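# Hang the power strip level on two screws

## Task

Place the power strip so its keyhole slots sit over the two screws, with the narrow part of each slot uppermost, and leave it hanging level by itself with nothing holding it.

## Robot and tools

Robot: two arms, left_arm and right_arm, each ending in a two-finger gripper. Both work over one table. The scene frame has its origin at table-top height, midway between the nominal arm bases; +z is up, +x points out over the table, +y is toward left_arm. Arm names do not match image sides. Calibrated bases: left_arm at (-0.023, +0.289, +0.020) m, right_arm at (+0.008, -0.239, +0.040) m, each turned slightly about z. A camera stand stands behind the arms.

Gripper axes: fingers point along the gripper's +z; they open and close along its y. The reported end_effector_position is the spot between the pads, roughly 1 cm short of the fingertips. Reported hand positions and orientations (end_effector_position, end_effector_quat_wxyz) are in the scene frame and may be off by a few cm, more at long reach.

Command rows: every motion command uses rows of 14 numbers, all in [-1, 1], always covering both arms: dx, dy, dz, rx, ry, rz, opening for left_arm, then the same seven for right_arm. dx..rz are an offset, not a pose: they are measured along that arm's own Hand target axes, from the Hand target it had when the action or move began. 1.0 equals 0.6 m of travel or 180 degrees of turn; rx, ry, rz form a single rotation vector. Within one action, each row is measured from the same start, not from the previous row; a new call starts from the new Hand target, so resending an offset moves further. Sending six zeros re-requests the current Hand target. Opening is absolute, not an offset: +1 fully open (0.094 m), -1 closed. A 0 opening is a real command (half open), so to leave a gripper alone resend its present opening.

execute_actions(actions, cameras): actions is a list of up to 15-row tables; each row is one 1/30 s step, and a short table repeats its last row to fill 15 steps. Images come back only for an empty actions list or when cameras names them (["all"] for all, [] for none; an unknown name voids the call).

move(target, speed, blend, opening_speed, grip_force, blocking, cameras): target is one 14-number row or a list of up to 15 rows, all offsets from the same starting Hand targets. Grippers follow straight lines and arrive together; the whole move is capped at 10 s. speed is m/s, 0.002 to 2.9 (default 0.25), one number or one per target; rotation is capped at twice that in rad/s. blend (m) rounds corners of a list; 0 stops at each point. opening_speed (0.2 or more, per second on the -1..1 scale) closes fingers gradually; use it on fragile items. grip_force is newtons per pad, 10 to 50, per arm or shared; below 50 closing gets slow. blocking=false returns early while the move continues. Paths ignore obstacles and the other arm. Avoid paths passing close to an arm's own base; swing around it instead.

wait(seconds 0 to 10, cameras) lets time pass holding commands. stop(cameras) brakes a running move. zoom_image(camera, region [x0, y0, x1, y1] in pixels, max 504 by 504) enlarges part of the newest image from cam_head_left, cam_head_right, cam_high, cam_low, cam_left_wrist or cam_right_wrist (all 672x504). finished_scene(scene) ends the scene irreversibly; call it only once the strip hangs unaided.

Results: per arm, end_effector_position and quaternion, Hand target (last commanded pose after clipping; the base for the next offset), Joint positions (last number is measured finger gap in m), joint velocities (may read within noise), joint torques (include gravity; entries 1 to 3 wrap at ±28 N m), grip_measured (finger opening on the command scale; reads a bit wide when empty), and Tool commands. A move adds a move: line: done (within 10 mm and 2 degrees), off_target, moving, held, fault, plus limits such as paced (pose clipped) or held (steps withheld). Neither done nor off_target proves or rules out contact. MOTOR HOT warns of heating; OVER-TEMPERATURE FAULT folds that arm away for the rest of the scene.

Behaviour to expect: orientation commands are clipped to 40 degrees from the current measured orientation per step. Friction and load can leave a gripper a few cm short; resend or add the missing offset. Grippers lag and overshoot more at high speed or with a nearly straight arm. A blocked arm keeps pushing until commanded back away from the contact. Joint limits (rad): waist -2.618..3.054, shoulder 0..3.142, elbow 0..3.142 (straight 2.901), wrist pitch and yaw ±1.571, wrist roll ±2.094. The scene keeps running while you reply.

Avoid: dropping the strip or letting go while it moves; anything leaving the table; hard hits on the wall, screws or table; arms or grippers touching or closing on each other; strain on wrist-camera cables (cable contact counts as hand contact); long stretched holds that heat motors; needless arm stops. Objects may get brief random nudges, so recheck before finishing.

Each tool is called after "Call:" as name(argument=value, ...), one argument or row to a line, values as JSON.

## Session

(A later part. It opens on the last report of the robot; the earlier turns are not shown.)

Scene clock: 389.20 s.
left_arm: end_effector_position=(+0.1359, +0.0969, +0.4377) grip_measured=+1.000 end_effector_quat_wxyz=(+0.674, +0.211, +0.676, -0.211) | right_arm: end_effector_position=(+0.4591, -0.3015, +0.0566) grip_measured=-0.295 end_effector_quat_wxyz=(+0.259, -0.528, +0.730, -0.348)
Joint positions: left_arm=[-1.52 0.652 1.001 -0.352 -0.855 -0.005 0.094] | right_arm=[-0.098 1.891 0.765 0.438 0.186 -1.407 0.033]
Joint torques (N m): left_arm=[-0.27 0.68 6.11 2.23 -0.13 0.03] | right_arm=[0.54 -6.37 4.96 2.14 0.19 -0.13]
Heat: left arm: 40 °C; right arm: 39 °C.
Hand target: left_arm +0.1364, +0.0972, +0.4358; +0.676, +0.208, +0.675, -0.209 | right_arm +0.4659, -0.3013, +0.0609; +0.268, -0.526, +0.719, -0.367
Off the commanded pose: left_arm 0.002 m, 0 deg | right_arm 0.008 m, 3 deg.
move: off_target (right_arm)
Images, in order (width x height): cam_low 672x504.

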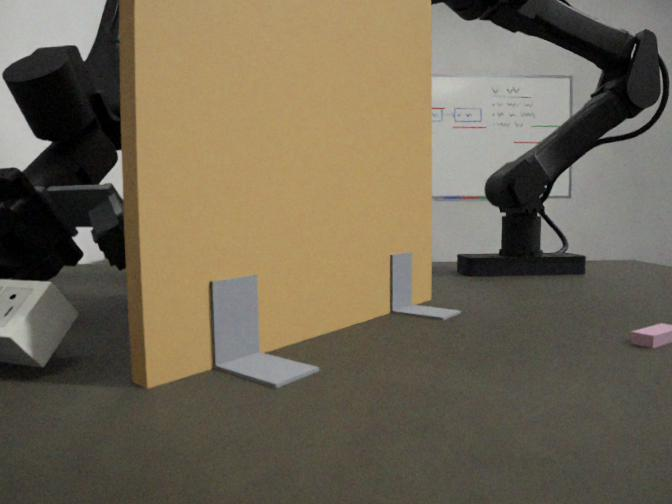

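Call:
move(
  target=[0,0,0,0,0,0,1,0,0.0121,0.0088,0,0,0,-0.55],
  speed=0.08,
  cameras=["cam_low"],
)

Call:
zoom_image(
  camera="cam_low",
  region=[0, 250, 140, 390],
)

Scene clock: 393.20 s.
left_arm: end_effector_position=(+0.1359, +0.0969, +0.4377) grip_measured=+1.000 end_effector_quat_wxyz=(+0.674, +0.211, +0.676, -0.211) | right_arm: end_effector_position=(+0.4610, -0.3020, +0.0500) grip_measured=-0.295 end_effector_quat_wxyz=(+0.261, -0.527, +0.728, -0.352)
Joint positions: left_arm=[-1.52 0.652 1.001 -0.352 -0.855 -0.005 0.094] | right_arm=[-0.098 1.922 0.76 0.484 0.189 -1.41 0.033]
Joint torques (N m): left_arm=[-0.27 0.68 6.11 2.22 -0.13 0.03] | right_arm=[0.61 -6.38 4.56 2.07 0.22 -0.11]
Heat: left arm: 40 °C; right arm: 38 °C.
Hand target: left_arm +0.1364, +0.0972, +0.4358; +0.676, +0.208, +0.675, -0.209 | right_arm +0.4658, -0.3013, +0.0518; +0.268, -0.526, +0.719, -0.367
Off the commanded pose: left_arm 0.002 m, 0 deg | right_arm 0.005 m, 2 deg.
move: done
Images, in order (width x height): cam_low 672x504.

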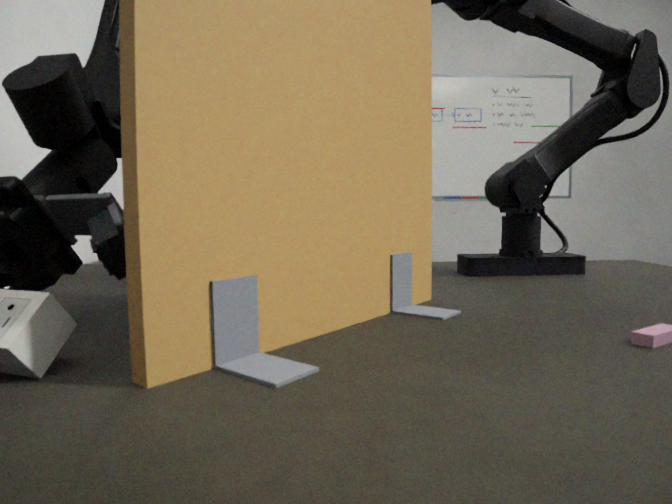

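Scaled by 3.600.

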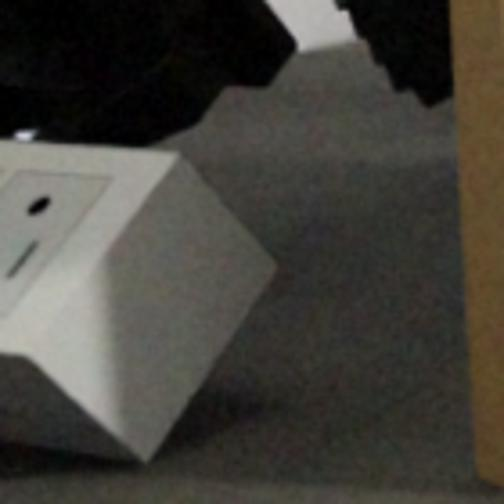

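Call:
move(
  target=[0,0,0,0,0,0,1,0,0,0,0,0,0,-0.05],
  opening_speed=0.4,
  cameras=["cam_low","cam_right_wrist"],
)

Call:
zoom_image(
  camera="cam_low",
  region=[0, 250, 140, 390],
)

Scene clock: 399.00 s.
left_arm: end_effector_position=(+0.1359, +0.0969, +0.4377) grip_measured=+1.000 end_effector_quat_wxyz=(+0.674, +0.211, +0.676, -0.211) | right_arm: end_effector_position=(+0.4680, -0.3042, +0.0600) grip_measured=-0.052 end_effector_quat_wxyz=(+0.272, -0.522, +0.718, -0.371)
Joint positions: left_arm=[-1.52 0.652 1.001 -0.352 -0.855 -0.005 0.094] | right_arm=[-0.098 1.922 0.76 0.534 0.198 -1.424 0.045]
Joint torques (N m): left_arm=[-0.28 0.68 6.12 2.22 -0.12 0.03] | right_arm=[0.57 -6.3 4.62 1.65 0.09 0.02]
Heat: left arm: 41 °C; right arm: 38 °C.
Hand target: left_arm +0.1364, +0.0972, +0.4358; +0.676, +0.208, +0.675, -0.209 | right_arm +0.4658, -0.3012, +0.0518; +0.268, -0.526, +0.719, -0.367
Off the commanded pose: left_arm 0.002 m, 0 deg | right_arm 0.009 m, 1 deg.
move: done
Images, in order (width x height): cam_low 672x504, cam_right_wrist 672x504.

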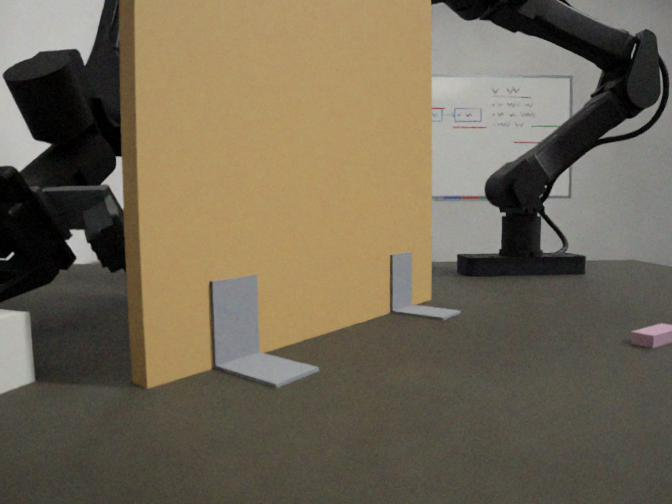

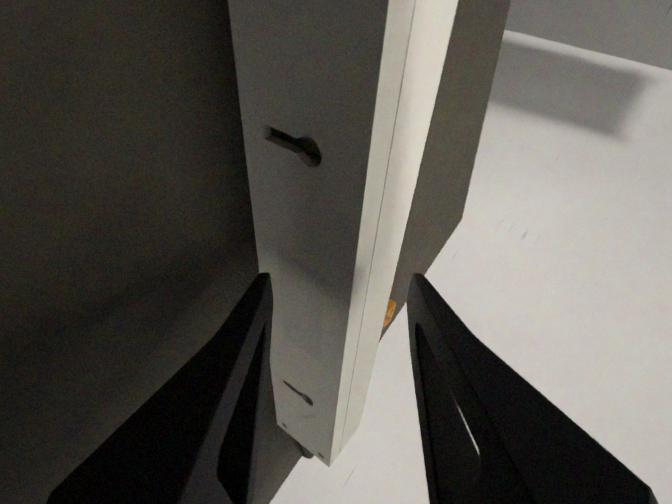

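Scaled by 3.600.

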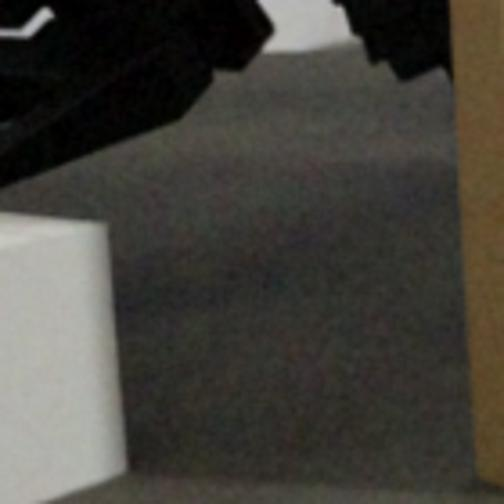

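Call:
move(
  target=[
    [0,0,0,0,0,0,1,0,0,-0.1,0,0,0,-0.05],
    [0,0,0,0,0,0,1,0,-0.06,-0.16,-0.3,0,0,0.15],
  ],
  speed=0.15,
  cameras=["cam_right_wrist"],
)

Call:
zoom_image(
  camera="cam_right_wrist",
  region=[300, 0, 672, 504],
)

Scene clock: 416.17 s.
left_arm: end_effector_position=(+0.1359, +0.0969, +0.4377) grip_measured=+1.000 end_effector_quat_wxyz=(+0.674, +0.211, +0.676, -0.211) | right_arm: end_effector_position=(+0.4081, -0.2834, +0.1406) grip_measured=+0.148 end_effector_quat_wxyz=(+0.000, -0.590, +0.807, -0.010)
Joint positions: left_arm=[-1.52 0.652 1.001 -0.352 -0.855 -0.005 0.094] | right_arm=[-0.138 2.073 1.838 -1.323 0.015 -1.369 0.054]
Joint torques (N m): left_arm=[-0.27 0.69 6.12 2.22 -0.13 0.03] | right_arm=[-0.57 -7.45 8.42 0.1 -0.16 -0.05]
Heat: left arm: 41 °C; right arm: 37 °C.
Hand target: left_arm +0.1364, +0.0972, +0.4358; +0.676, +0.208, +0.675, -0.209 | right_arm +0.4120, -0.2841, +0.1374; +0.000, -0.590, +0.808, +0.000
Off the commanded pose: left_arm 0.002 m, 0 deg | right_arm 0.005 m, 1 deg.
move: done
Images, in order (width x height): cam_right_wrist 672x504.

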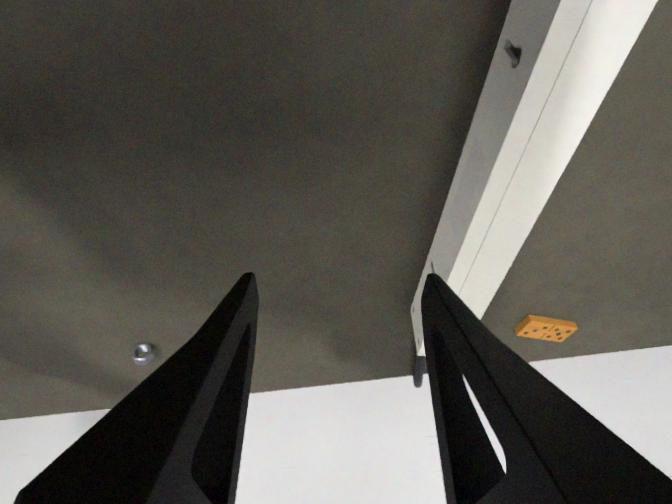

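Scaled by 1.000.

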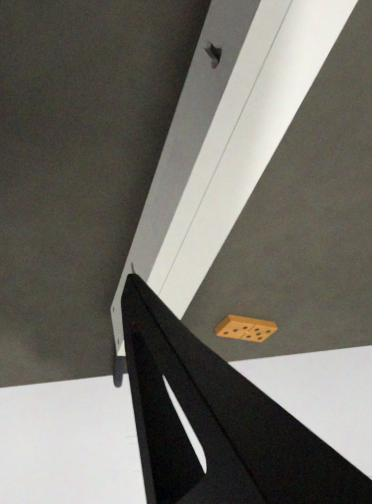

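Call:
move(
  target=[0,0,0,0,0,0,1,0.0592,-0.1378,0.052,0,0,0.023,0.15],
  speed=0.2,
  cameras=["cam_right_wrist"],
)

Scene clock: 430.60 s.
left_arm: end_effector_position=(+0.1359, +0.0969, +0.4377) grip_measured=+1.000 end_effector_quat_wxyz=(+0.674, +0.211, +0.676, -0.211) | right_arm: end_effector_position=(+0.4781, -0.3452, +0.1148) grip_measured=+0.148 end_effector_quat_wxyz=(+0.003, -0.557, +0.830, -0.012)
Joint positions: left_arm=[-1.52 0.652 1.001 -0.352 -0.855 -0.005 0.094] | right_arm=[-0.252 2.481 2.421 -1.489 0.011 -1.402 0.054]
Joint torques (N m): left_arm=[-0.28 0.66 6.11 2.23 -0.13 0.03] | right_arm=[0.12 -9.54 8.36 0.13 -0.12 -0.06]
Heat: left arm: 41 °C; right arm: 38 °C.
Hand target: left_arm +0.1364, +0.0972, +0.4358; +0.676, +0.208, +0.675, -0.209 | right_arm +0.4800, -0.3430, +0.1063; +0.000, -0.560, +0.828, +0.000
Off the commanded pose: left_arm 0.002 m, 0 deg | right_arm 0.009 m, 1 deg.
move: done
Images, in order (width x height): cam_right_wrist 672x504.

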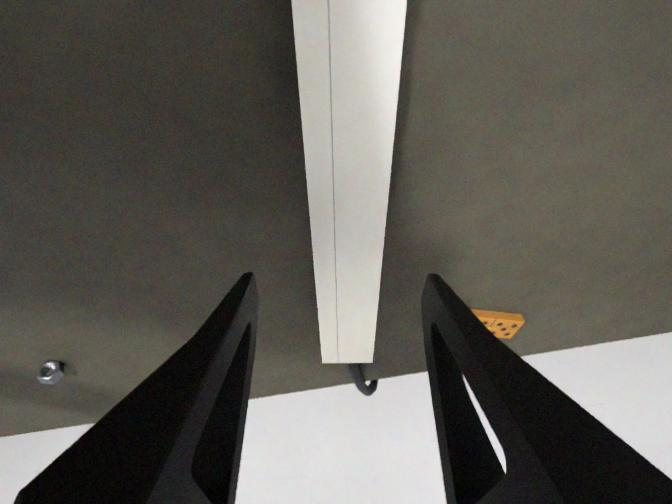

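Call:
move(
  target=[0,0,0,0,0,0,1,0,0.003,0.1155,0,0,0,0.15],
  speed=0.15,
)

Scene clock: 433.20 s.
left_arm: end_effector_position=(+0.1359, +0.0969, +0.4377) grip_measured=+1.000 end_effector_quat_wxyz=(+0.674, +0.211, +0.676, -0.211) | right_arm: end_effector_position=(+0.4909, -0.3486, +0.0537) grip_measured=+0.148 end_effector_quat_wxyz=(+0.017, -0.557, +0.830, -0.028)
Joint positions: left_arm=[-1.52 0.652 1.001 -0.352 -0.855 -0.005 0.094] | right_arm=[-0.252 2.474 2.162 -1.194 0.014 -1.403 0.054]
Joint torques (N m): left_arm=[-0.28 0.68 6.12 2.22 -0.13 0.03] | right_arm=[0.12 -10.7 4.4 0.12 -0.15 -0.04]
Heat: left arm: 41 °C; right arm: 38 °C.
Hand target: left_arm +0.1364, +0.0972, +0.4358; +0.676, +0.208, +0.675, -0.209 | right_arm +0.4783, -0.3423, +0.0370; +0.000, -0.560, +0.828, +0.000
Off the commanded pose: left_arm 0.002 m, 0 deg | right_arm 0.022 m, 4 deg.
move: off_target (right_arm)

Call:
move(
  target=[0,0,0,0,0,0,1,0,0.003,0.0135,0,0,0,0.15],
  speed=0.1,
  cameras=["cam_right_wrist"],
)

Scene clock: 437.33 s.
left_arm: end_effector_position=(+0.1359, +0.0969, +0.4377) grip_measured=+1.000 end_effector_quat_wxyz=(+0.674, +0.211, +0.676, -0.211) | right_arm: end_effector_position=(+0.4860, -0.3475, +0.0445) grip_measured=+0.148 end_effector_quat_wxyz=(+0.012, -0.557, +0.830, -0.022)
Joint positions: left_arm=[-1.52 0.652 1.001 -0.352 -0.855 -0.005 0.094] | right_arm=[-0.252 2.474 2.126 -1.175 0.014 -1.403 0.054]
Joint velocities: left_arm=[within noise] | right_arm=[0.002 0.007 -0.002 -0.022 -0.154 0.007 0]
Joint torques (N m): left_arm=[-0.28 0.69 6.11 2.22 -0.13 0.03] | right_arm=[0.17 -11.03 4.11 0.28 -0.15 -0.06]
Heat: left arm: 41 °C; right arm: 38 °C.
Hand target: left_arm +0.1364, +0.0972, +0.4358; +0.676, +0.208, +0.675, -0.209 | right_arm +0.4767, -0.3417, +0.0289; +0.000, -0.560, +0.828, +0.000
Off the commanded pose: left_arm 0.002 m, 0 deg | right_arm 0.019 m, 3 deg.
move: off_target (right_arm)
Images, in order (width x height): cam_right_wrist 672x504.

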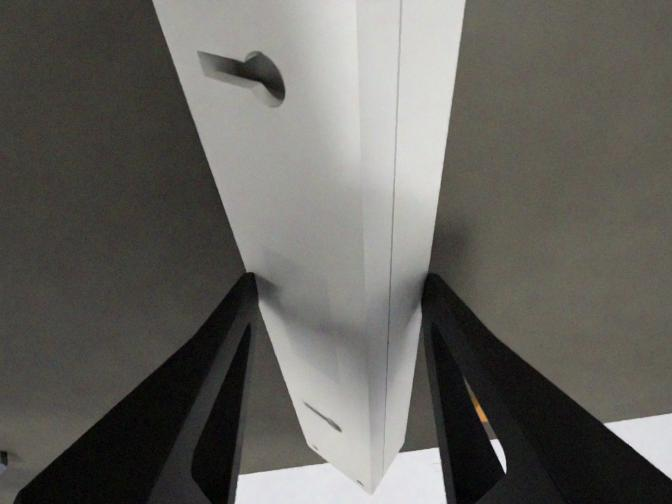

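Call:
move(
  target=[0,0,0,0,0,0,1,0,0.03,0,0,0,0,0.15],
  speed=0.06,
  cameras=["cam_right_wrist","cam_low"],
)

Scene clock: 449.03 s.
left_arm: end_effector_position=(+0.1359, +0.0969, +0.4377) grip_measured=+1.000 end_effector_quat_wxyz=(+0.674, +0.211, +0.676, -0.211) | right_arm: end_effector_position=(+0.4835, -0.3469, +0.0439) grip_measured=+0.149 end_effector_quat_wxyz=(+0.027, -0.557, +0.829, -0.039)
Joint positions: left_arm=[-1.52 0.652 1.001 -0.352 -0.855 -0.005 0.094] | right_arm=[-0.252 2.405 1.996 -1.069 0.014 -1.403 0.054]
Joint torques (N m): left_arm=[-0.28 0.68 6.11 2.22 -0.13 0.03] | right_arm=[0.69 -11.74 2.73 -0.04 -0.15 0.01]
Heat: left arm: 41 °C; right arm: 39 °C.
Hand target: left_arm +0.1364, +0.0972, +0.4358; +0.676, +0.208, +0.675, -0.209 | right_arm +0.4600, -0.3350, +0.0288; +0.000, -0.560, +0.828, +0.000
Off the commanded pose: left_arm 0.002 m, 0 deg | right_arm 0.030 m, 5 deg.
move: off_target (right_arm)
Images, in order (width x height): cam_low 672x504, cam_right_wrist 672x504.

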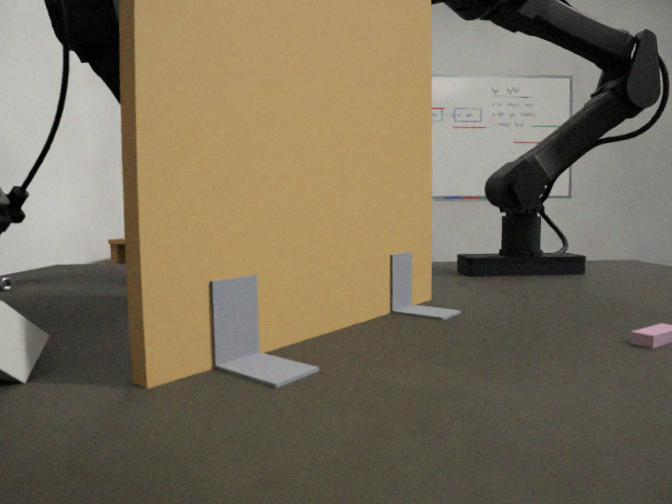

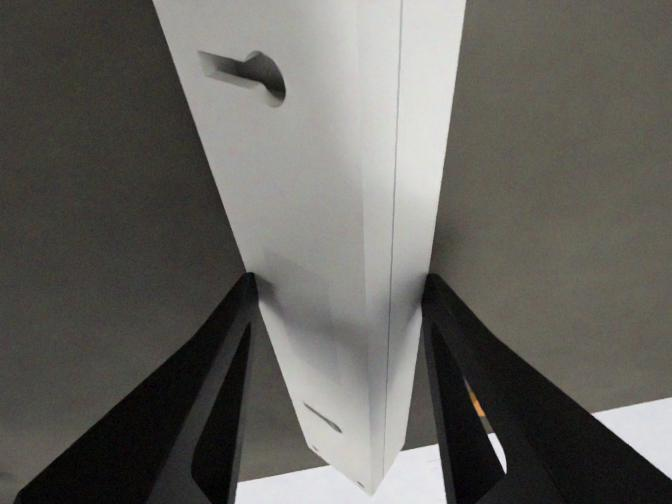

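Call:
move(
  target=[0,0,0,0,0,0,1,0,-0.02,-0.022,0,0,0,0.15],
  speed=0.06,
  cameras=["cam_right_wrist","cam_low"],
)

Scene clock: 468.87 s.
left_arm: end_effector_position=(+0.1359, +0.0969, +0.4377) grip_measured=+1.000 end_effector_quat_wxyz=(+0.674, +0.211, +0.676, -0.211) | right_arm: end_effector_position=(+0.4674, -0.3433, +0.0492) grip_measured=+0.149 end_effector_quat_wxyz=(+0.000, -0.557, +0.830, -0.010)
Joint positions: left_arm=[-1.52 0.652 1.001 -0.352 -0.855 -0.005 0.094] | right_arm=[-0.252 2.417 2.043 -1.183 0.014 -1.403 0.054]
Joint torques (N m): left_arm=[-0.27 0.68 6.11 2.23 -0.13 0.03] | right_arm=[0.36 -9.39 8.4 0.13 -0.16 -0.01]
Heat: left arm: 41 °C; right arm: 44 °C.
Hand target: left_arm +0.1364, +0.0972, +0.4358; +0.676, +0.208, +0.675, -0.209 | right_arm +0.4711, -0.3395, +0.0421; +0.000, -0.560, +0.828, +0.000
Off the commanded pose: left_arm 0.002 m, 0 deg | right_arm 0.009 m, 1 deg.
move: done
Images, in order (width x height): cam_low 672x504, cam_right_wrist 672x504.

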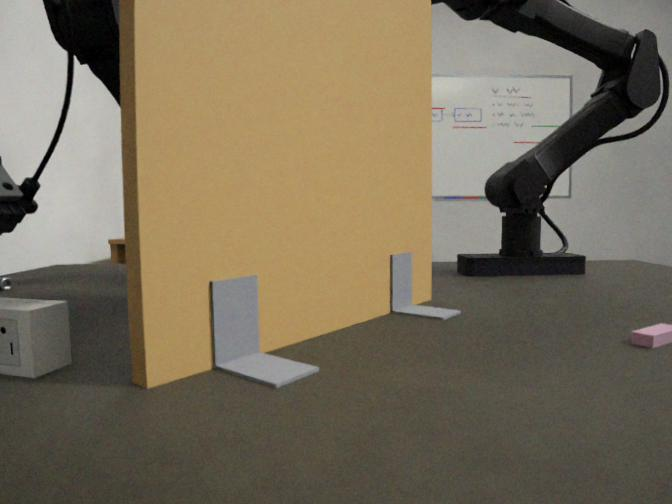

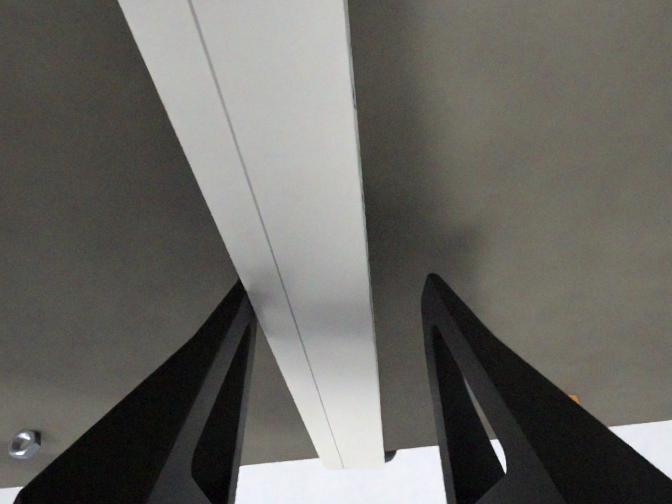

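Call:
move(
  target=[
    [0,0,0,0,0,0,1,0,0,-0.1,0,0,0,0.36],
    [0,0,0,0,0,0,1,-0.05,0.0,-0.1,0,0,-0.037,0.36],
  ],
  speed=0.1,
  blend=[0.02,0],
  cameras=["cam_right_wrist"],
)

Scene clock: 484.87 s.
left_arm: end_effector_position=(+0.1359, +0.0969, +0.4377) grip_measured=+1.000 end_effector_quat_wxyz=(+0.674, +0.211, +0.676, -0.211) | right_arm: end_effector_position=(+0.4804, -0.3145, +0.1104) grip_measured=+0.358 end_effector_quat_wxyz=(+0.003, -0.604, +0.797, -0.012)
Joint positions: left_arm=[-1.52 0.652 1.001 -0.352 -0.855 -0.005 0.094] | right_arm=[-0.188 2.448 2.342 -1.443 0.013 -1.453 0.064]
Joint torques (N m): left_arm=[-0.27 0.68 6.11 2.22 -0.13 0.03] | right_arm=[0.27 -9.37 8.35 0.09 -0.15 -0.09]
Heat: left arm: 41 °C; right arm: 44 °C.
Hand target: left_arm +0.1364, +0.0972, +0.4358; +0.676, +0.208, +0.675, -0.209 | right_arm +0.4823, -0.3115, +0.1020; +0.000, -0.608, +0.794, +0.000
Off the commanded pose: left_arm 0.002 m, 0 deg | right_arm 0.009 m, 1 deg.
move: done
Images, in order (width x height): cam_right_wrist 672x504.

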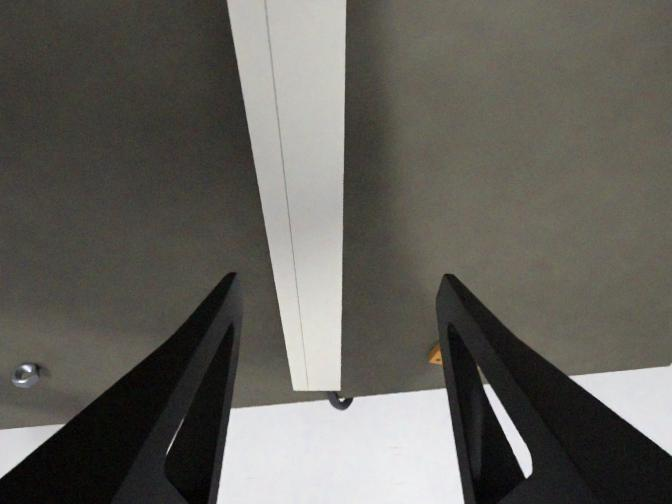

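Call:
move(
  target=[
    [0,0,0,0,0,0,1,0.04,0.035,0,0,0,0,0.36],
    [0,0,0,0,0,0,1,0.04,0.035,0.095,0,0,0,0.36],
  ],
  speed=0.1,
  cameras=["cam_right_wrist"],
)

Scene clock: 494.33 s.
left_arm: end_effector_position=(+0.1359, +0.0969, +0.4377) grip_measured=+1.000 end_effector_quat_wxyz=(+0.674, +0.211, +0.676, -0.211) | right_arm: end_effector_position=(+0.4559, -0.3310, +0.0389) grip_measured=+0.358 end_effector_quat_wxyz=(-0.009, -0.605, +0.796, +0.000)
Joint positions: left_arm=[-1.52 0.652 1.001 -0.352 -0.855 -0.005 0.094] | right_arm=[-0.232 2.39 1.954 -1.147 0.013 -1.5 0.064]
Joint torques (N m): left_arm=[-0.28 0.68 6.11 2.22 -0.13 0.03] | right_arm=[-0.1 -13.61 4.79 0.17 -0.15 -0.06]
Heat: left arm: 41 °C; right arm: 42 °C.
Hand target: left_arm +0.1364, +0.0972, +0.4358; +0.676, +0.208, +0.675, -0.209 | right_arm +0.4557, -0.3293, +0.0450; +0.000, -0.607, +0.794, +0.000
Off the commanded pose: left_arm 0.002 m, 0 deg | right_arm 0.006 m, 1 deg.
move: done
Images, in order (width x height): cam_right_wrist 672x504.

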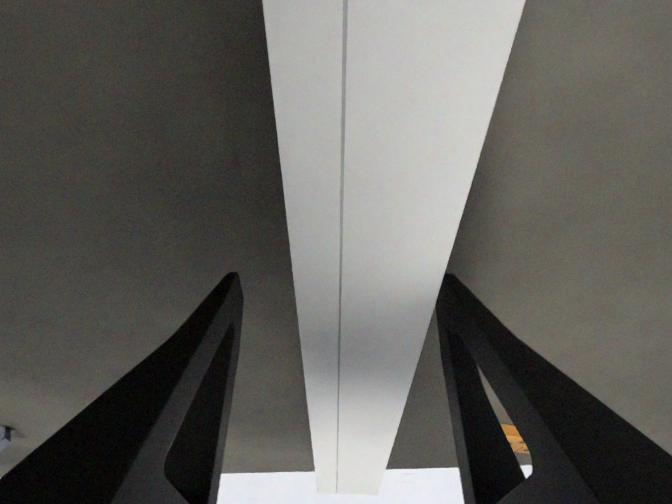

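Call:
move(
  target=[0,0,0,0,0,0,1,0,-0.005,-0.035,0,0,0,0.36],
  speed=0.1,
)

Scene clock: 497.13 s.
left_arm: end_effector_position=(+0.1359, +0.0969, +0.4377) grip_measured=+1.000 end_effector_quat_wxyz=(+0.674, +0.211, +0.676, -0.211) | right_arm: end_effector_position=(+0.4512, -0.3301, +0.0477) grip_measured=+0.358 end_effector_quat_wxyz=(-0.017, -0.605, +0.796, +0.010)
Joint positions: left_arm=[-1.52 0.652 1.001 -0.352 -0.855 -0.005 0.094] | right_arm=[-0.232 2.39 1.989 -1.207 0.013 -1.501 0.064]
Joint torques (N m): left_arm=[-0.27 0.66 6.12 2.22 -0.13 0.03] | right_arm=[-0.14 -13.91 8.14 -0.03 -0.15 -0.05]
Heat: left arm: 41 °C; right arm: 42 °C.
Hand target: left_arm +0.1364, +0.0972, +0.4358; +0.676, +0.208, +0.675, -0.209 | right_arm +0.4586, -0.3301, +0.0661; +0.000, -0.607, +0.794, -0.001
Off the commanded pose: left_arm 0.002 m, 0 deg | right_arm 0.020 m, 2 deg.
move: off_target (right_arm)

Call:
move(
  target=[0,0,0,0,0,0,1,0,-0.01,-0.02,0,0,0,0.36],
  speed=0.1,
  cameras=["cam_right_wrist","cam_low"],
)

Scene clock: 500.07 s.
left_arm: end_effector_position=(+0.1359, +0.0969, +0.4377) grip_measured=+1.000 end_effector_quat_wxyz=(+0.674, +0.211, +0.676, -0.211) | right_arm: end_effector_position=(+0.4605, -0.3320, +0.0714) grip_measured=+0.358 end_effector_quat_wxyz=(-0.008, -0.606, +0.796, +0.000)
Joint positions: left_arm=[-1.52 0.652 1.001 -0.352 -0.855 -0.005 0.094] | right_arm=[-0.232 2.39 2.084 -1.275 0.013 -1.501 0.064]
Joint torques (N m): left_arm=[-0.27 0.68 6.11 2.22 -0.13 0.03] | right_arm=[-0.16 -11.74 8.21 0.05 -0.15 -0.07]
Heat: left arm: 42 °C; right arm: 42 °C.
Hand target: left_arm +0.1364, +0.0972, +0.4358; +0.676, +0.208, +0.675, -0.209 | right_arm +0.4644, -0.3316, +0.0781; +0.000, -0.607, +0.794, -0.001
Off the commanded pose: left_arm 0.002 m, 0 deg | right_arm 0.008 m, 1 deg.
move: done
Images, in order (width x height): cam_low 672x504, cam_right_wrist 672x504.

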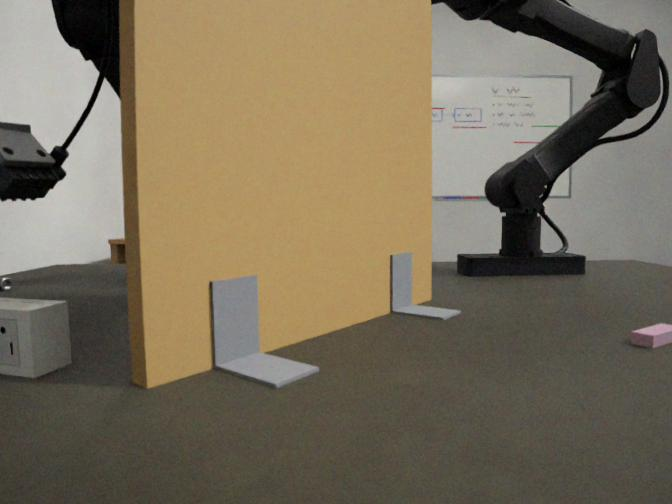

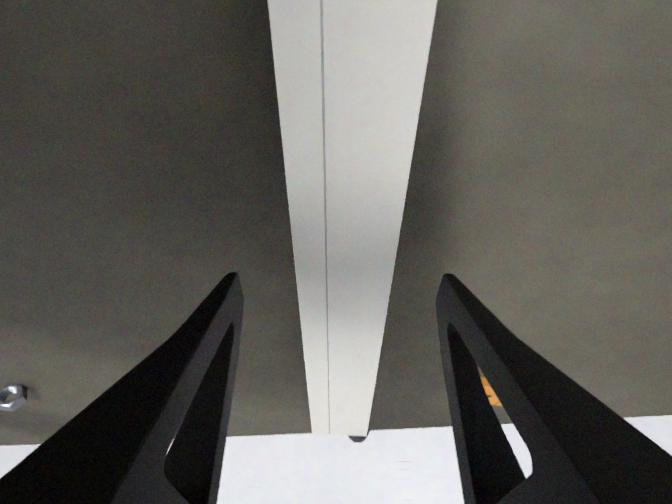

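Call:
move(
  target=[0,0,0,0,0,0,1,0,0.01,0.025,0,0,0,0.36],
  speed=0.1,
)

Scene clock: 503.63 s.
left_arm: end_effector_position=(+0.1359, +0.0969, +0.4377) grip_measured=+1.000 end_effector_quat_wxyz=(+0.674, +0.211, +0.676, -0.211) | right_arm: end_effector_position=(+0.4588, -0.3316, +0.0571) grip_measured=+0.358 end_effector_quat_wxyz=(-0.009, -0.606, +0.796, +0.000)
Joint positions: left_arm=[-1.52 0.652 1.001 -0.352 -0.855 -0.005 0.094] | right_arm=[-0.232 2.39 2.027 -1.22 0.013 -1.501 0.064]
Joint torques (N m): left_arm=[-0.28 0.69 6.12 2.23 -0.12 0.03] | right_arm=[-0.08 -13.64 4.9 0.22 -0.14 -0.06]
Heat: left arm: 42 °C; right arm: 42 °C.
Hand target: left_arm +0.1364, +0.0972, +0.4358; +0.676, +0.208, +0.675, -0.209 | right_arm +0.4586, -0.3301, +0.0630; +0.000, -0.607, +0.794, +0.000
Off the commanded pose: left_arm 0.002 m, 0 deg | right_arm 0.006 m, 1 deg.
move: done

Call:
move(
  target=[0,0,0,0,0,0,1,0,0.04,0,0,0,0,0.36],
  speed=0.06,
  cameras=["cam_right_wrist"],
)

Scene clock: 506.93 s.
left_arm: end_effector_position=(+0.1359, +0.0969, +0.4377) grip_measured=+1.000 end_effector_quat_wxyz=(+0.674, +0.211, +0.676, -0.211) | right_arm: end_effector_position=(+0.4334, -0.3264, +0.0463) grip_measured=+0.358 end_effector_quat_wxyz=(-0.017, -0.606, +0.796, +0.010)
Joint positions: left_arm=[-1.52 0.652 1.001 -0.352 -0.855 -0.005 0.094] | right_arm=[-0.232 2.311 1.844 -1.142 0.012 -1.501 0.064]
Joint torques (N m): left_arm=[-0.28 0.68 6.12 2.22 -0.13 0.03] | right_arm=[0.17 -15.39 4.55 0.15 -0.15 -0.03]
Heat: left arm: 42 °C; right arm: 43 °C.
Hand target: left_arm +0.1364, +0.0972, +0.4358; +0.676, +0.208, +0.675, -0.209 | right_arm +0.4355, -0.3237, +0.0631; +0.000, -0.607, +0.794, +0.000
Off the commanded pose: left_arm 0.002 m, 0 deg | right_arm 0.017 m, 2 deg.
move: off_target (right_arm)
Images, in order (width x height): cam_right_wrist 672x504.

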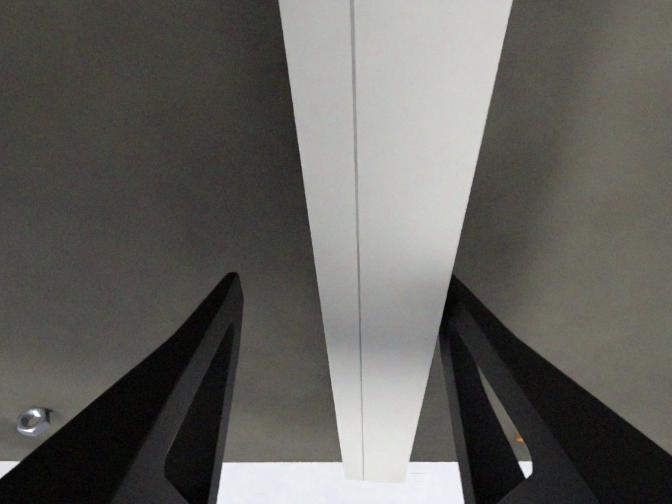

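Call:
move(
  target=[0,0,0,0,0,0,1,0,0.05,-0.04,0,0,0,0.36],
  speed=0.06,
  cameras=["cam_right_wrist"],
)

Scene clock: 510.83 s.
left_arm: end_effector_position=(+0.1359, +0.0969, +0.4377) grip_measured=+1.000 end_effector_quat_wxyz=(+0.674, +0.211, +0.676, -0.211) | right_arm: end_effector_position=(+0.4096, -0.3216, +0.0726) grip_measured=+0.358 end_effector_quat_wxyz=(-0.011, -0.606, +0.796, +0.003)
Joint positions: left_arm=[-1.52 0.652 1.001 -0.352 -0.855 -0.005 0.094] | right_arm=[-0.232 2.166 1.711 -1.134 0.012 -1.501 0.064]
Joint torques (N m): left_arm=[-0.28 0.68 6.12 2.23 -0.13 0.03] | right_arm=[0.46 -14.27 4.62 0.05 -0.15 0]
Heat: left arm: 42 °C; right arm: 45 °C.
Hand target: left_arm +0.1364, +0.0972, +0.4358; +0.676, +0.208, +0.675, -0.209 | right_arm +0.4065, -0.3159, +0.0870; +0.000, -0.607, +0.794, +0.000
Off the commanded pose: left_arm 0.002 m, 0 deg | right_arm 0.016 m, 1 deg.
move: off_target (right_arm)
Images, in order (width x height): cam_right_wrist 672x504.

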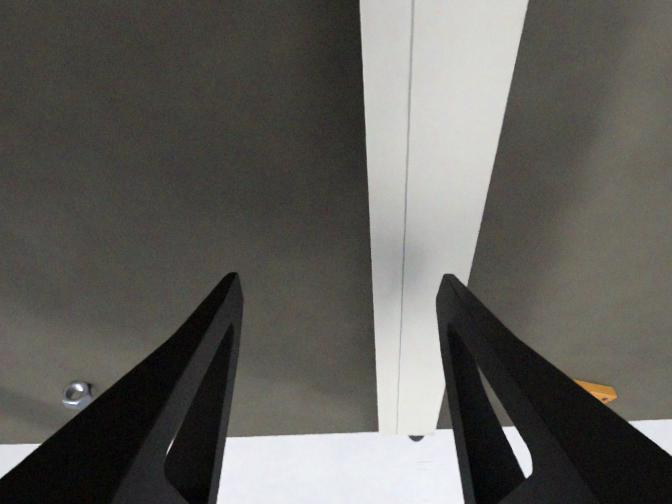

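Call:
move(
  target=[
    [0,0,0,0,0,0,1,0,0,-0.04,0,0,0,0.36],
    [0,0,0,0,0,0,1,0,-0.05,-0.03,0,0,-0.032,0.25],
  ],
  speed=0.12,
  blend=[0.01,0],
  cameras=["cam_right_wrist"],
)

Scene clock: 532.70 s.
left_arm: end_effector_position=(+0.1359, +0.0969, +0.4377) grip_measured=+1.000 end_effector_quat_wxyz=(+0.674, +0.211, +0.676, -0.211) | right_arm: end_effector_position=(+0.4320, -0.3261, +0.1092) grip_measured=+0.252 end_effector_quat_wxyz=(+0.000, -0.643, +0.766, -0.010)
Joint positions: left_arm=[-1.52 0.652 1.001 -0.352 -0.855 -0.005 0.094] | right_arm=[-0.232 2.208 1.924 -1.272 0.012 -1.598 0.059]
Joint torques (N m): left_arm=[-0.28 0.68 6.12 2.23 -0.13 0.03] | right_arm=[0.13 -8.38 8.46 0.07 -0.14 -0.07]
Heat: left arm: 42 °C; right arm: 44 °C.
Hand target: left_arm +0.1364, +0.0972, +0.4358; +0.676, +0.208, +0.675, -0.209 | right_arm +0.4354, -0.3237, +0.1051; +0.000, -0.647, +0.763, +0.000
Off the commanded pose: left_arm 0.002 m, 0 deg | right_arm 0.006 m, 1 deg.
move: done
Images, in order (width x height): cam_right_wrist 672x504.

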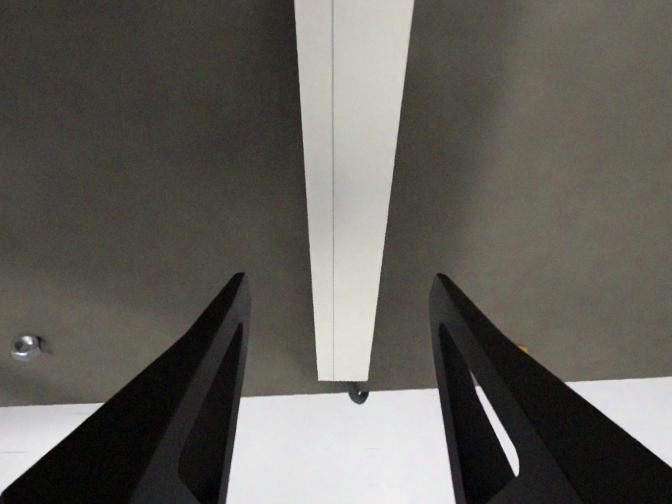

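Call:
move(
  target=[0,0,0,0,0,0,1,0,-0.005,0.0917,0,0,0,0.25],
  speed=0.12,
  cameras=["cam_right_wrist"],
)

Scene clock: 536.03 s.
left_arm: end_effector_position=(+0.1359, +0.0969, +0.4377) grip_measured=+1.000 end_effector_quat_wxyz=(+0.674, +0.211, +0.676, -0.211) | right_arm: end_effector_position=(+0.4412, -0.3280, +0.0626) grip_measured=+0.252 end_effector_quat_wxyz=(+0.004, -0.643, +0.766, -0.015)
Joint positions: left_arm=[-1.52 0.652 1.001 -0.352 -0.855 -0.005 0.094] | right_arm=[-0.232 2.259 1.822 -1.105 0.012 -1.598 0.059]
Joint torques (N m): left_arm=[-0.28 0.68 6.12 2.22 -0.13 0.03] | right_arm=[0.16 -9.01 5.37 0.31 -0.15 -0.05]
Heat: left arm: 42 °C; right arm: 43 °C.
Hand target: left_arm +0.1364, +0.0972, +0.4358; +0.676, +0.208, +0.675, -0.209 | right_arm +0.4383, -0.3242, +0.0499; +0.000, -0.647, +0.763, +0.000
Off the commanded pose: left_arm 0.002 m, 0 deg | right_arm 0.013 m, 2 deg.
move: off_target (right_arm)
Images, in order (width x height): cam_right_wrist 672x504.

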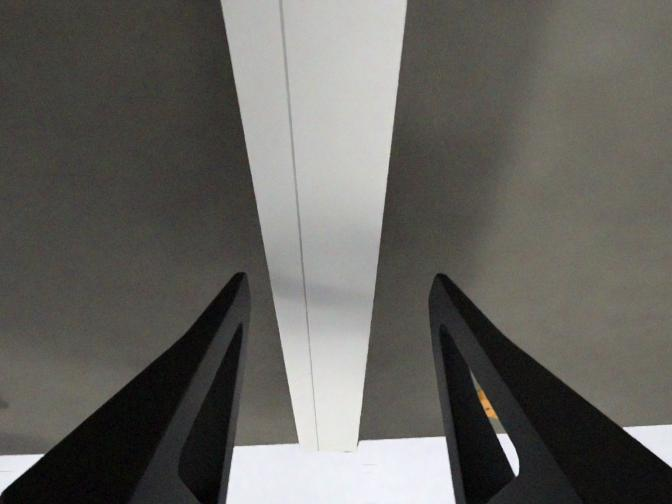

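Call:
move(
  target=[0,0,0,0,0,0,1,0,0.012,0.028,0,0,-0.012,0.25],
  speed=0.1,
  cameras=["cam_right_wrist"],
)

Scene clock: 539.33 s.
left_arm: end_effector_position=(+0.1359, +0.0969, +0.4377) grip_measured=+1.000 end_effector_quat_wxyz=(+0.674, +0.211, +0.676, -0.211) | right_arm: end_effector_position=(+0.4358, -0.3269, +0.0430) grip_measured=+0.252 end_effector_quat_wxyz=(+0.003, -0.658, +0.753, -0.014)
Joint positions: left_arm=[-1.52 0.652 1.001 -0.352 -0.855 -0.005 0.094] | right_arm=[-0.232 2.259 1.742 -1.028 0.012 -1.636 0.059]
Joint torques (N m): left_arm=[-0.27 0.68 6.11 2.22 -0.13 0.03] | right_arm=[0.13 -9.63 4.82 0.27 -0.15 -0.06]
Heat: left arm: 42 °C; right arm: 43 °C.
Hand target: left_arm +0.1364, +0.0972, +0.4358; +0.676, +0.208, +0.675, -0.209 | right_arm +0.4314, -0.3231, +0.0332; +0.000, -0.661, +0.751, +0.000
Off the commanded pose: left_arm 0.002 m, 0 deg | right_arm 0.012 m, 2 deg.
move: off_target (right_arm)
Images, in order (width x height): cam_right_wrist 672x504.

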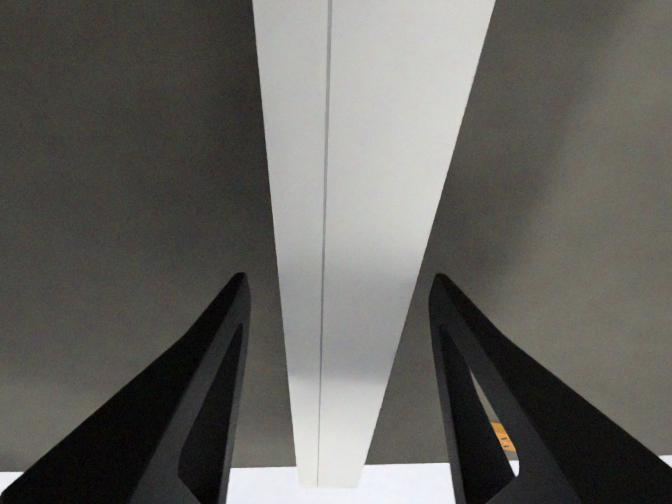

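Call:
move(
  target=[0,0,0,0,0,0,1,0,0,-0.008,0,0,0,-0.55],
  opening_speed=0.8,
)

Scene clock: 543.20 s.
left_arm: end_effector_position=(+0.1359, +0.0969, +0.4377) grip_measured=+1.000 end_effector_quat_wxyz=(+0.674, +0.211, +0.676, -0.211) | right_arm: end_effector_position=(+0.4358, -0.3268, +0.0430) grip_measured=-0.293 end_effector_quat_wxyz=(+0.003, -0.658, +0.753, -0.014)
Joint positions: left_arm=[-1.52 0.652 1.001 -0.352 -0.855 -0.005 0.094] | right_arm=[-0.232 2.259 1.742 -1.028 0.012 -1.636 0.033]
Joint torques (N m): left_arm=[-0.27 0.68 6.11 2.23 -0.13 0.03] | right_arm=[0.13 -10.11 5.63 0.14 -0.14 -0.05]
Heat: left arm: 42 °C; right arm: 44 °C.
Hand target: left_arm +0.1364, +0.0972, +0.4358; +0.676, +0.208, +0.675, -0.209 | right_arm +0.4313, -0.3231, +0.0380; +0.000, -0.661, +0.750, +0.000
Off the commanded pose: left_arm 0.002 m, 0 deg | right_arm 0.008 m, 2 deg.
move: done

Call:
move(
  target=[
    [0,0,0,0,0,0,1,0,0,-0.085,0,0,0,-0.55],
    [0,0,0,0,0,0,1,0,0.055,-0.08,0.32,0,0,-0.55],
  ],
  speed=0.2,
  blend=[0.02,0],
)

Scene clock: 549.97 s.
left_arm: end_effector_position=(+0.1359, +0.0969, +0.4377) grip_measured=+1.000 end_effector_quat_wxyz=(+0.674, +0.211, +0.676, -0.211) | right_arm: end_effector_position=(+0.3880, -0.3148, +0.0690) grip_measured=-0.293 end_effector_quat_wxyz=(+0.299, -0.588, +0.675, -0.331)
Joint positions: left_arm=[-1.52 0.652 1.001 -0.352 -0.855 -0.005 0.094] | right_arm=[-0.278 1.633 0.468 0.515 -0.101 -1.63 0.033]
Joint torques (N m): left_arm=[-0.28 0.68 6.12 2.22 -0.13 0.03] | right_arm=[-0.44 -5.87 4.86 2.34 -0.1 -0.11]
Heat: left arm: 42 °C; right arm: 44 °C.
Hand target: left_arm +0.1364, +0.0972, +0.4358; +0.676, +0.208, +0.675, -0.209 | right_arm +0.3985, -0.3189, +0.0860; +0.318, -0.579, +0.658, -0.362
Off the commanded pose: left_arm 0.002 m, 0 deg | right_arm 0.020 m, 5 deg.
move: off_target (right_arm)

Call:
move(
  target=[0,0,0,0,0,0,1,0,0.0338,0.0214,0,0,0,-0.55],
  speed=0.1,
  cameras=["cam_low"],
)

Call:
zoom_image(
  camera="cam_low",
  region=[0, 250, 140, 390],
)

Scene clock: 553.27 s.
left_arm: end_effector_position=(+0.1359, +0.0969, +0.4377) grip_measured=+1.000 end_effector_quat_wxyz=(+0.674, +0.211, +0.676, -0.211) | right_arm: end_effector_position=(+0.3918, -0.3157, +0.0540) grip_measured=-0.293 end_effector_quat_wxyz=(+0.306, -0.585, +0.669, -0.342)
Joint positions: left_arm=[-1.52 0.652 1.001 -0.352 -0.855 -0.005 0.094] | right_arm=[-0.278 1.735 0.441 0.673 -0.101 -1.633 0.033]
Joint torques (N m): left_arm=[-0.27 0.69 6.12 2.22 -0.13 0.03] | right_arm=[-0.47 -4.57 4.25 2.27 -0.05 -0.06]
Heat: left arm: 42 °C; right arm: 43 °C.
Hand target: left_arm +0.1364, +0.0972, +0.4358; +0.676, +0.208, +0.675, -0.209 | right_arm +0.3986, -0.3189, +0.0620; +0.318, -0.579, +0.658, -0.362
Off the commanded pose: left_arm 0.002 m, 0 deg | right_arm 0.011 m, 3 deg.
move: off_target (right_arm)
Images, in order (width x height): cam_low 672x504.

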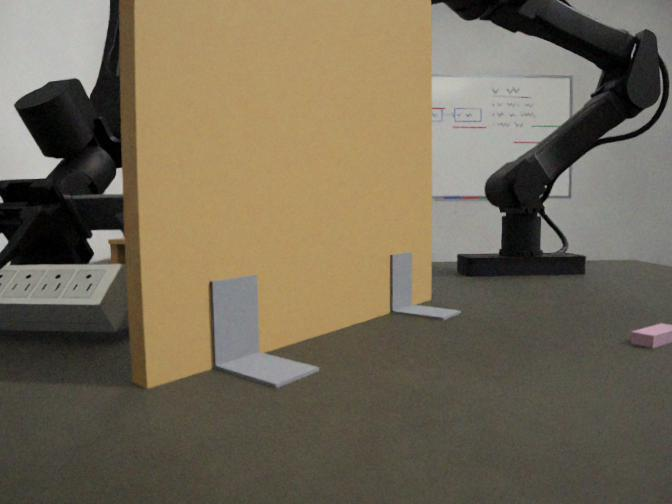

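Scaled by 3.600.

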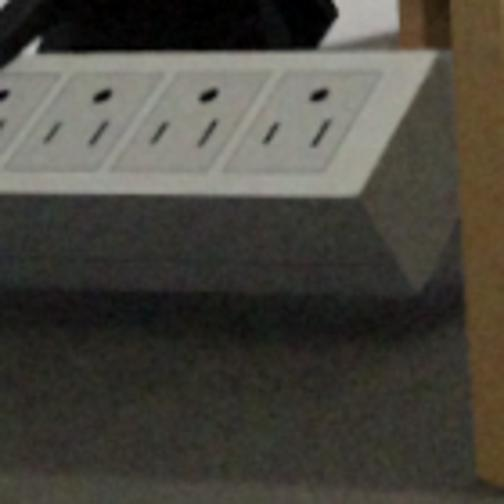

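Call:
move(
  target=[0,0,0,0,0,0,1,0,0.0215,0.0136,0,0,0,-0.55],
  speed=0.06,
)

Scene clock: 557.60 s.
left_arm: end_effector_position=(+0.1359, +0.0969, +0.4377) grip_measured=+1.000 end_effector_quat_wxyz=(+0.674, +0.211, +0.676, -0.211) | right_arm: end_effector_position=(+0.3973, -0.3181, +0.0456) grip_measured=-0.293 end_effector_quat_wxyz=(+0.310, -0.583, +0.662, -0.355)
Joint positions: left_arm=[-1.52 0.652 1.001 -0.352 -0.855 -0.005 0.094] | right_arm=[-0.278 1.817 0.436 0.788 -0.096 -1.64 0.033]
Joint torques (N m): left_arm=[-0.28 0.69 6.12 2.22 -0.13 0.03] | right_arm=[-0.47 -4.7 3.38 2.13 -0.16 -0.02]
Heat: left arm: 42 °C; right arm: 42 °C.
Hand target: left_arm +0.1364, +0.0972, +0.4358; +0.676, +0.208, +0.675, -0.209 | right_arm +0.3985, -0.3189, +0.0468; +0.318, -0.579, +0.657, -0.362
Off the commanded pose: left_arm 0.002 m, 0 deg | right_arm 0.002 m, 1 deg.
move: done

Call:
move(
  target=[0,0,0,0,0,0,1,0,0.0113,0.0071,0,0,0,-0.55],
  speed=0.06,
  cameras=["cam_low"],
)

Call:
zoom_image(
  camera="cam_low",
  region=[0, 250, 140, 390],
)

Scene clock: 561.90 s.
left_arm: end_effector_position=(+0.1359, +0.0969, +0.4377) grip_measured=+1.000 end_effector_quat_wxyz=(+0.674, +0.211, +0.676, -0.211) | right_arm: end_effector_position=(+0.4022, -0.3194, +0.0447) grip_measured=-0.293 end_effector_quat_wxyz=(+0.317, -0.578, +0.657, -0.366)
Joint positions: left_arm=[-1.52 0.652 1.001 -0.352 -0.855 -0.005 0.094] | right_arm=[-0.278 1.858 0.436 0.86 -0.095 -1.638 0.033]
Joint torques (N m): left_arm=[-0.28 0.68 6.12 2.23 -0.13 0.03] | right_arm=[-0.46 -4.55 2.95 1.94 -0.17 -0.01]
Heat: left arm: 42 °C; right arm: 41 °C.
Hand target: left_arm +0.1364, +0.0972, +0.4358; +0.676, +0.208, +0.675, -0.209 | right_arm +0.3984, -0.3189, +0.0387; +0.318, -0.579, +0.658, -0.362
Off the commanded pose: left_arm 0.002 m, 0 deg | right_arm 0.007 m, 0 deg.
move: done
Images, in order (width x height): cam_low 672x504.

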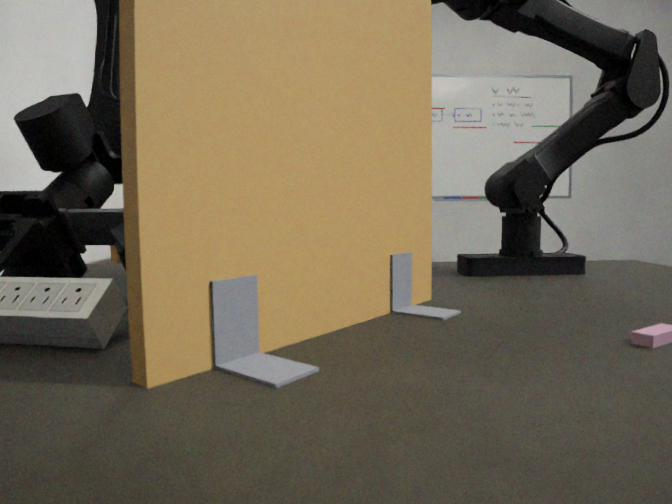

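Scaled by 3.600.

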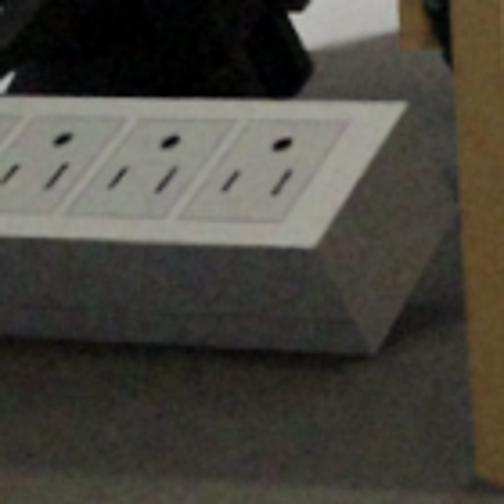

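Call:
move(
  target=[0,0,0,0,0,0,1,0,0,0,0,0,0,-0.1],
  opening_speed=0.4,
  cameras=["cam_low","cam_right_wrist"],
)

Call:
zoom_image(
  camera="cam_low",
  region=[0, 250, 140, 390],
)

Scene clock: 569.73 s.
left_arm: end_effector_position=(+0.1359, +0.0969, +0.4377) grip_measured=+1.000 end_effector_quat_wxyz=(+0.674, +0.211, +0.676, -0.211) | right_arm: end_effector_position=(+0.4055, -0.3202, +0.0502) grip_measured=-0.102 end_effector_quat_wxyz=(+0.323, -0.575, +0.651, -0.375)
Joint positions: left_arm=[-1.52 0.652 1.001 -0.352 -0.855 -0.005 0.094] | right_arm=[-0.278 1.859 0.436 0.886 -0.095 -1.641 0.042]
Joint torques (N m): left_arm=[-0.27 0.68 6.12 2.22 -0.13 0.03] | right_arm=[-0.46 -4.53 2.82 1.7 -0.15 0.03]
Heat: left arm: 42 °C; right arm: 39 °C.
Hand target: left_arm +0.1364, +0.0972, +0.4358; +0.676, +0.208, +0.675, -0.209 | right_arm +0.3984, -0.3189, +0.0386; +0.318, -0.579, +0.658, -0.362
Off the commanded pose: left_arm 0.002 m, 0 deg | right_arm 0.013 m, 2 deg.
move: off_target (right_arm)
Images, in order (width x height): cam_low 672x504, cam_right_wrist 672x504.

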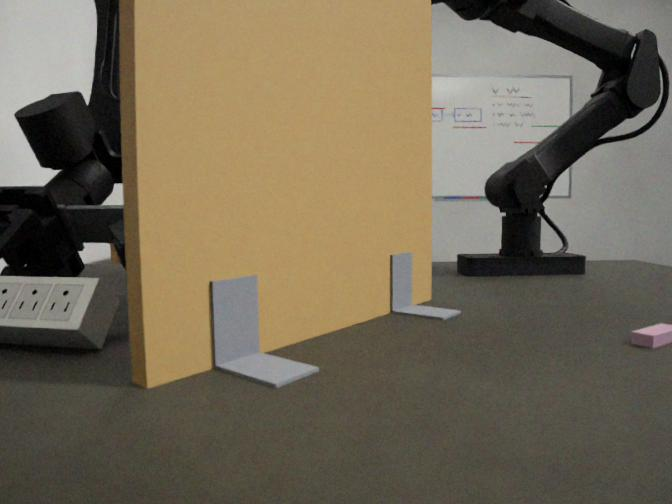

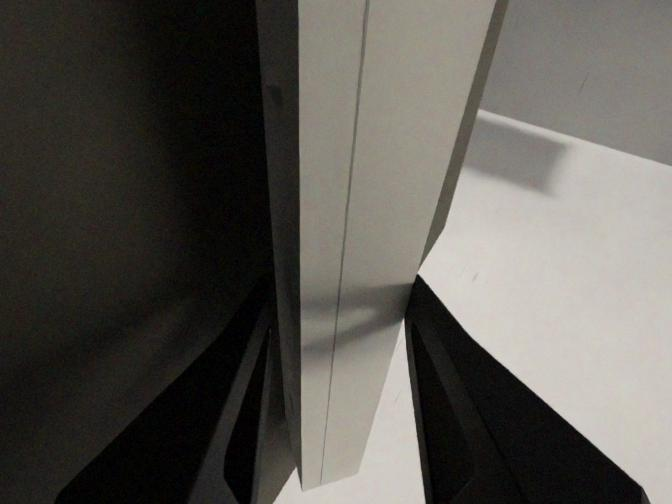

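Scaled by 3.600.

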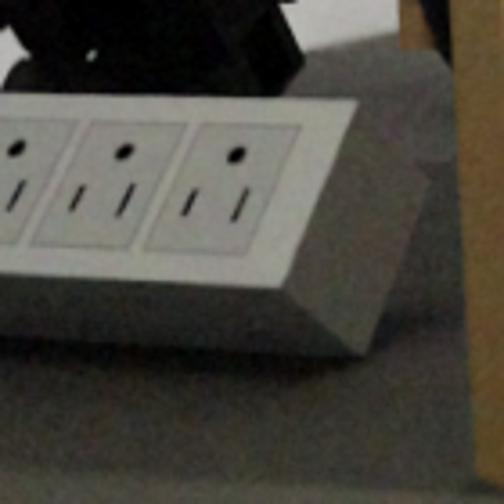

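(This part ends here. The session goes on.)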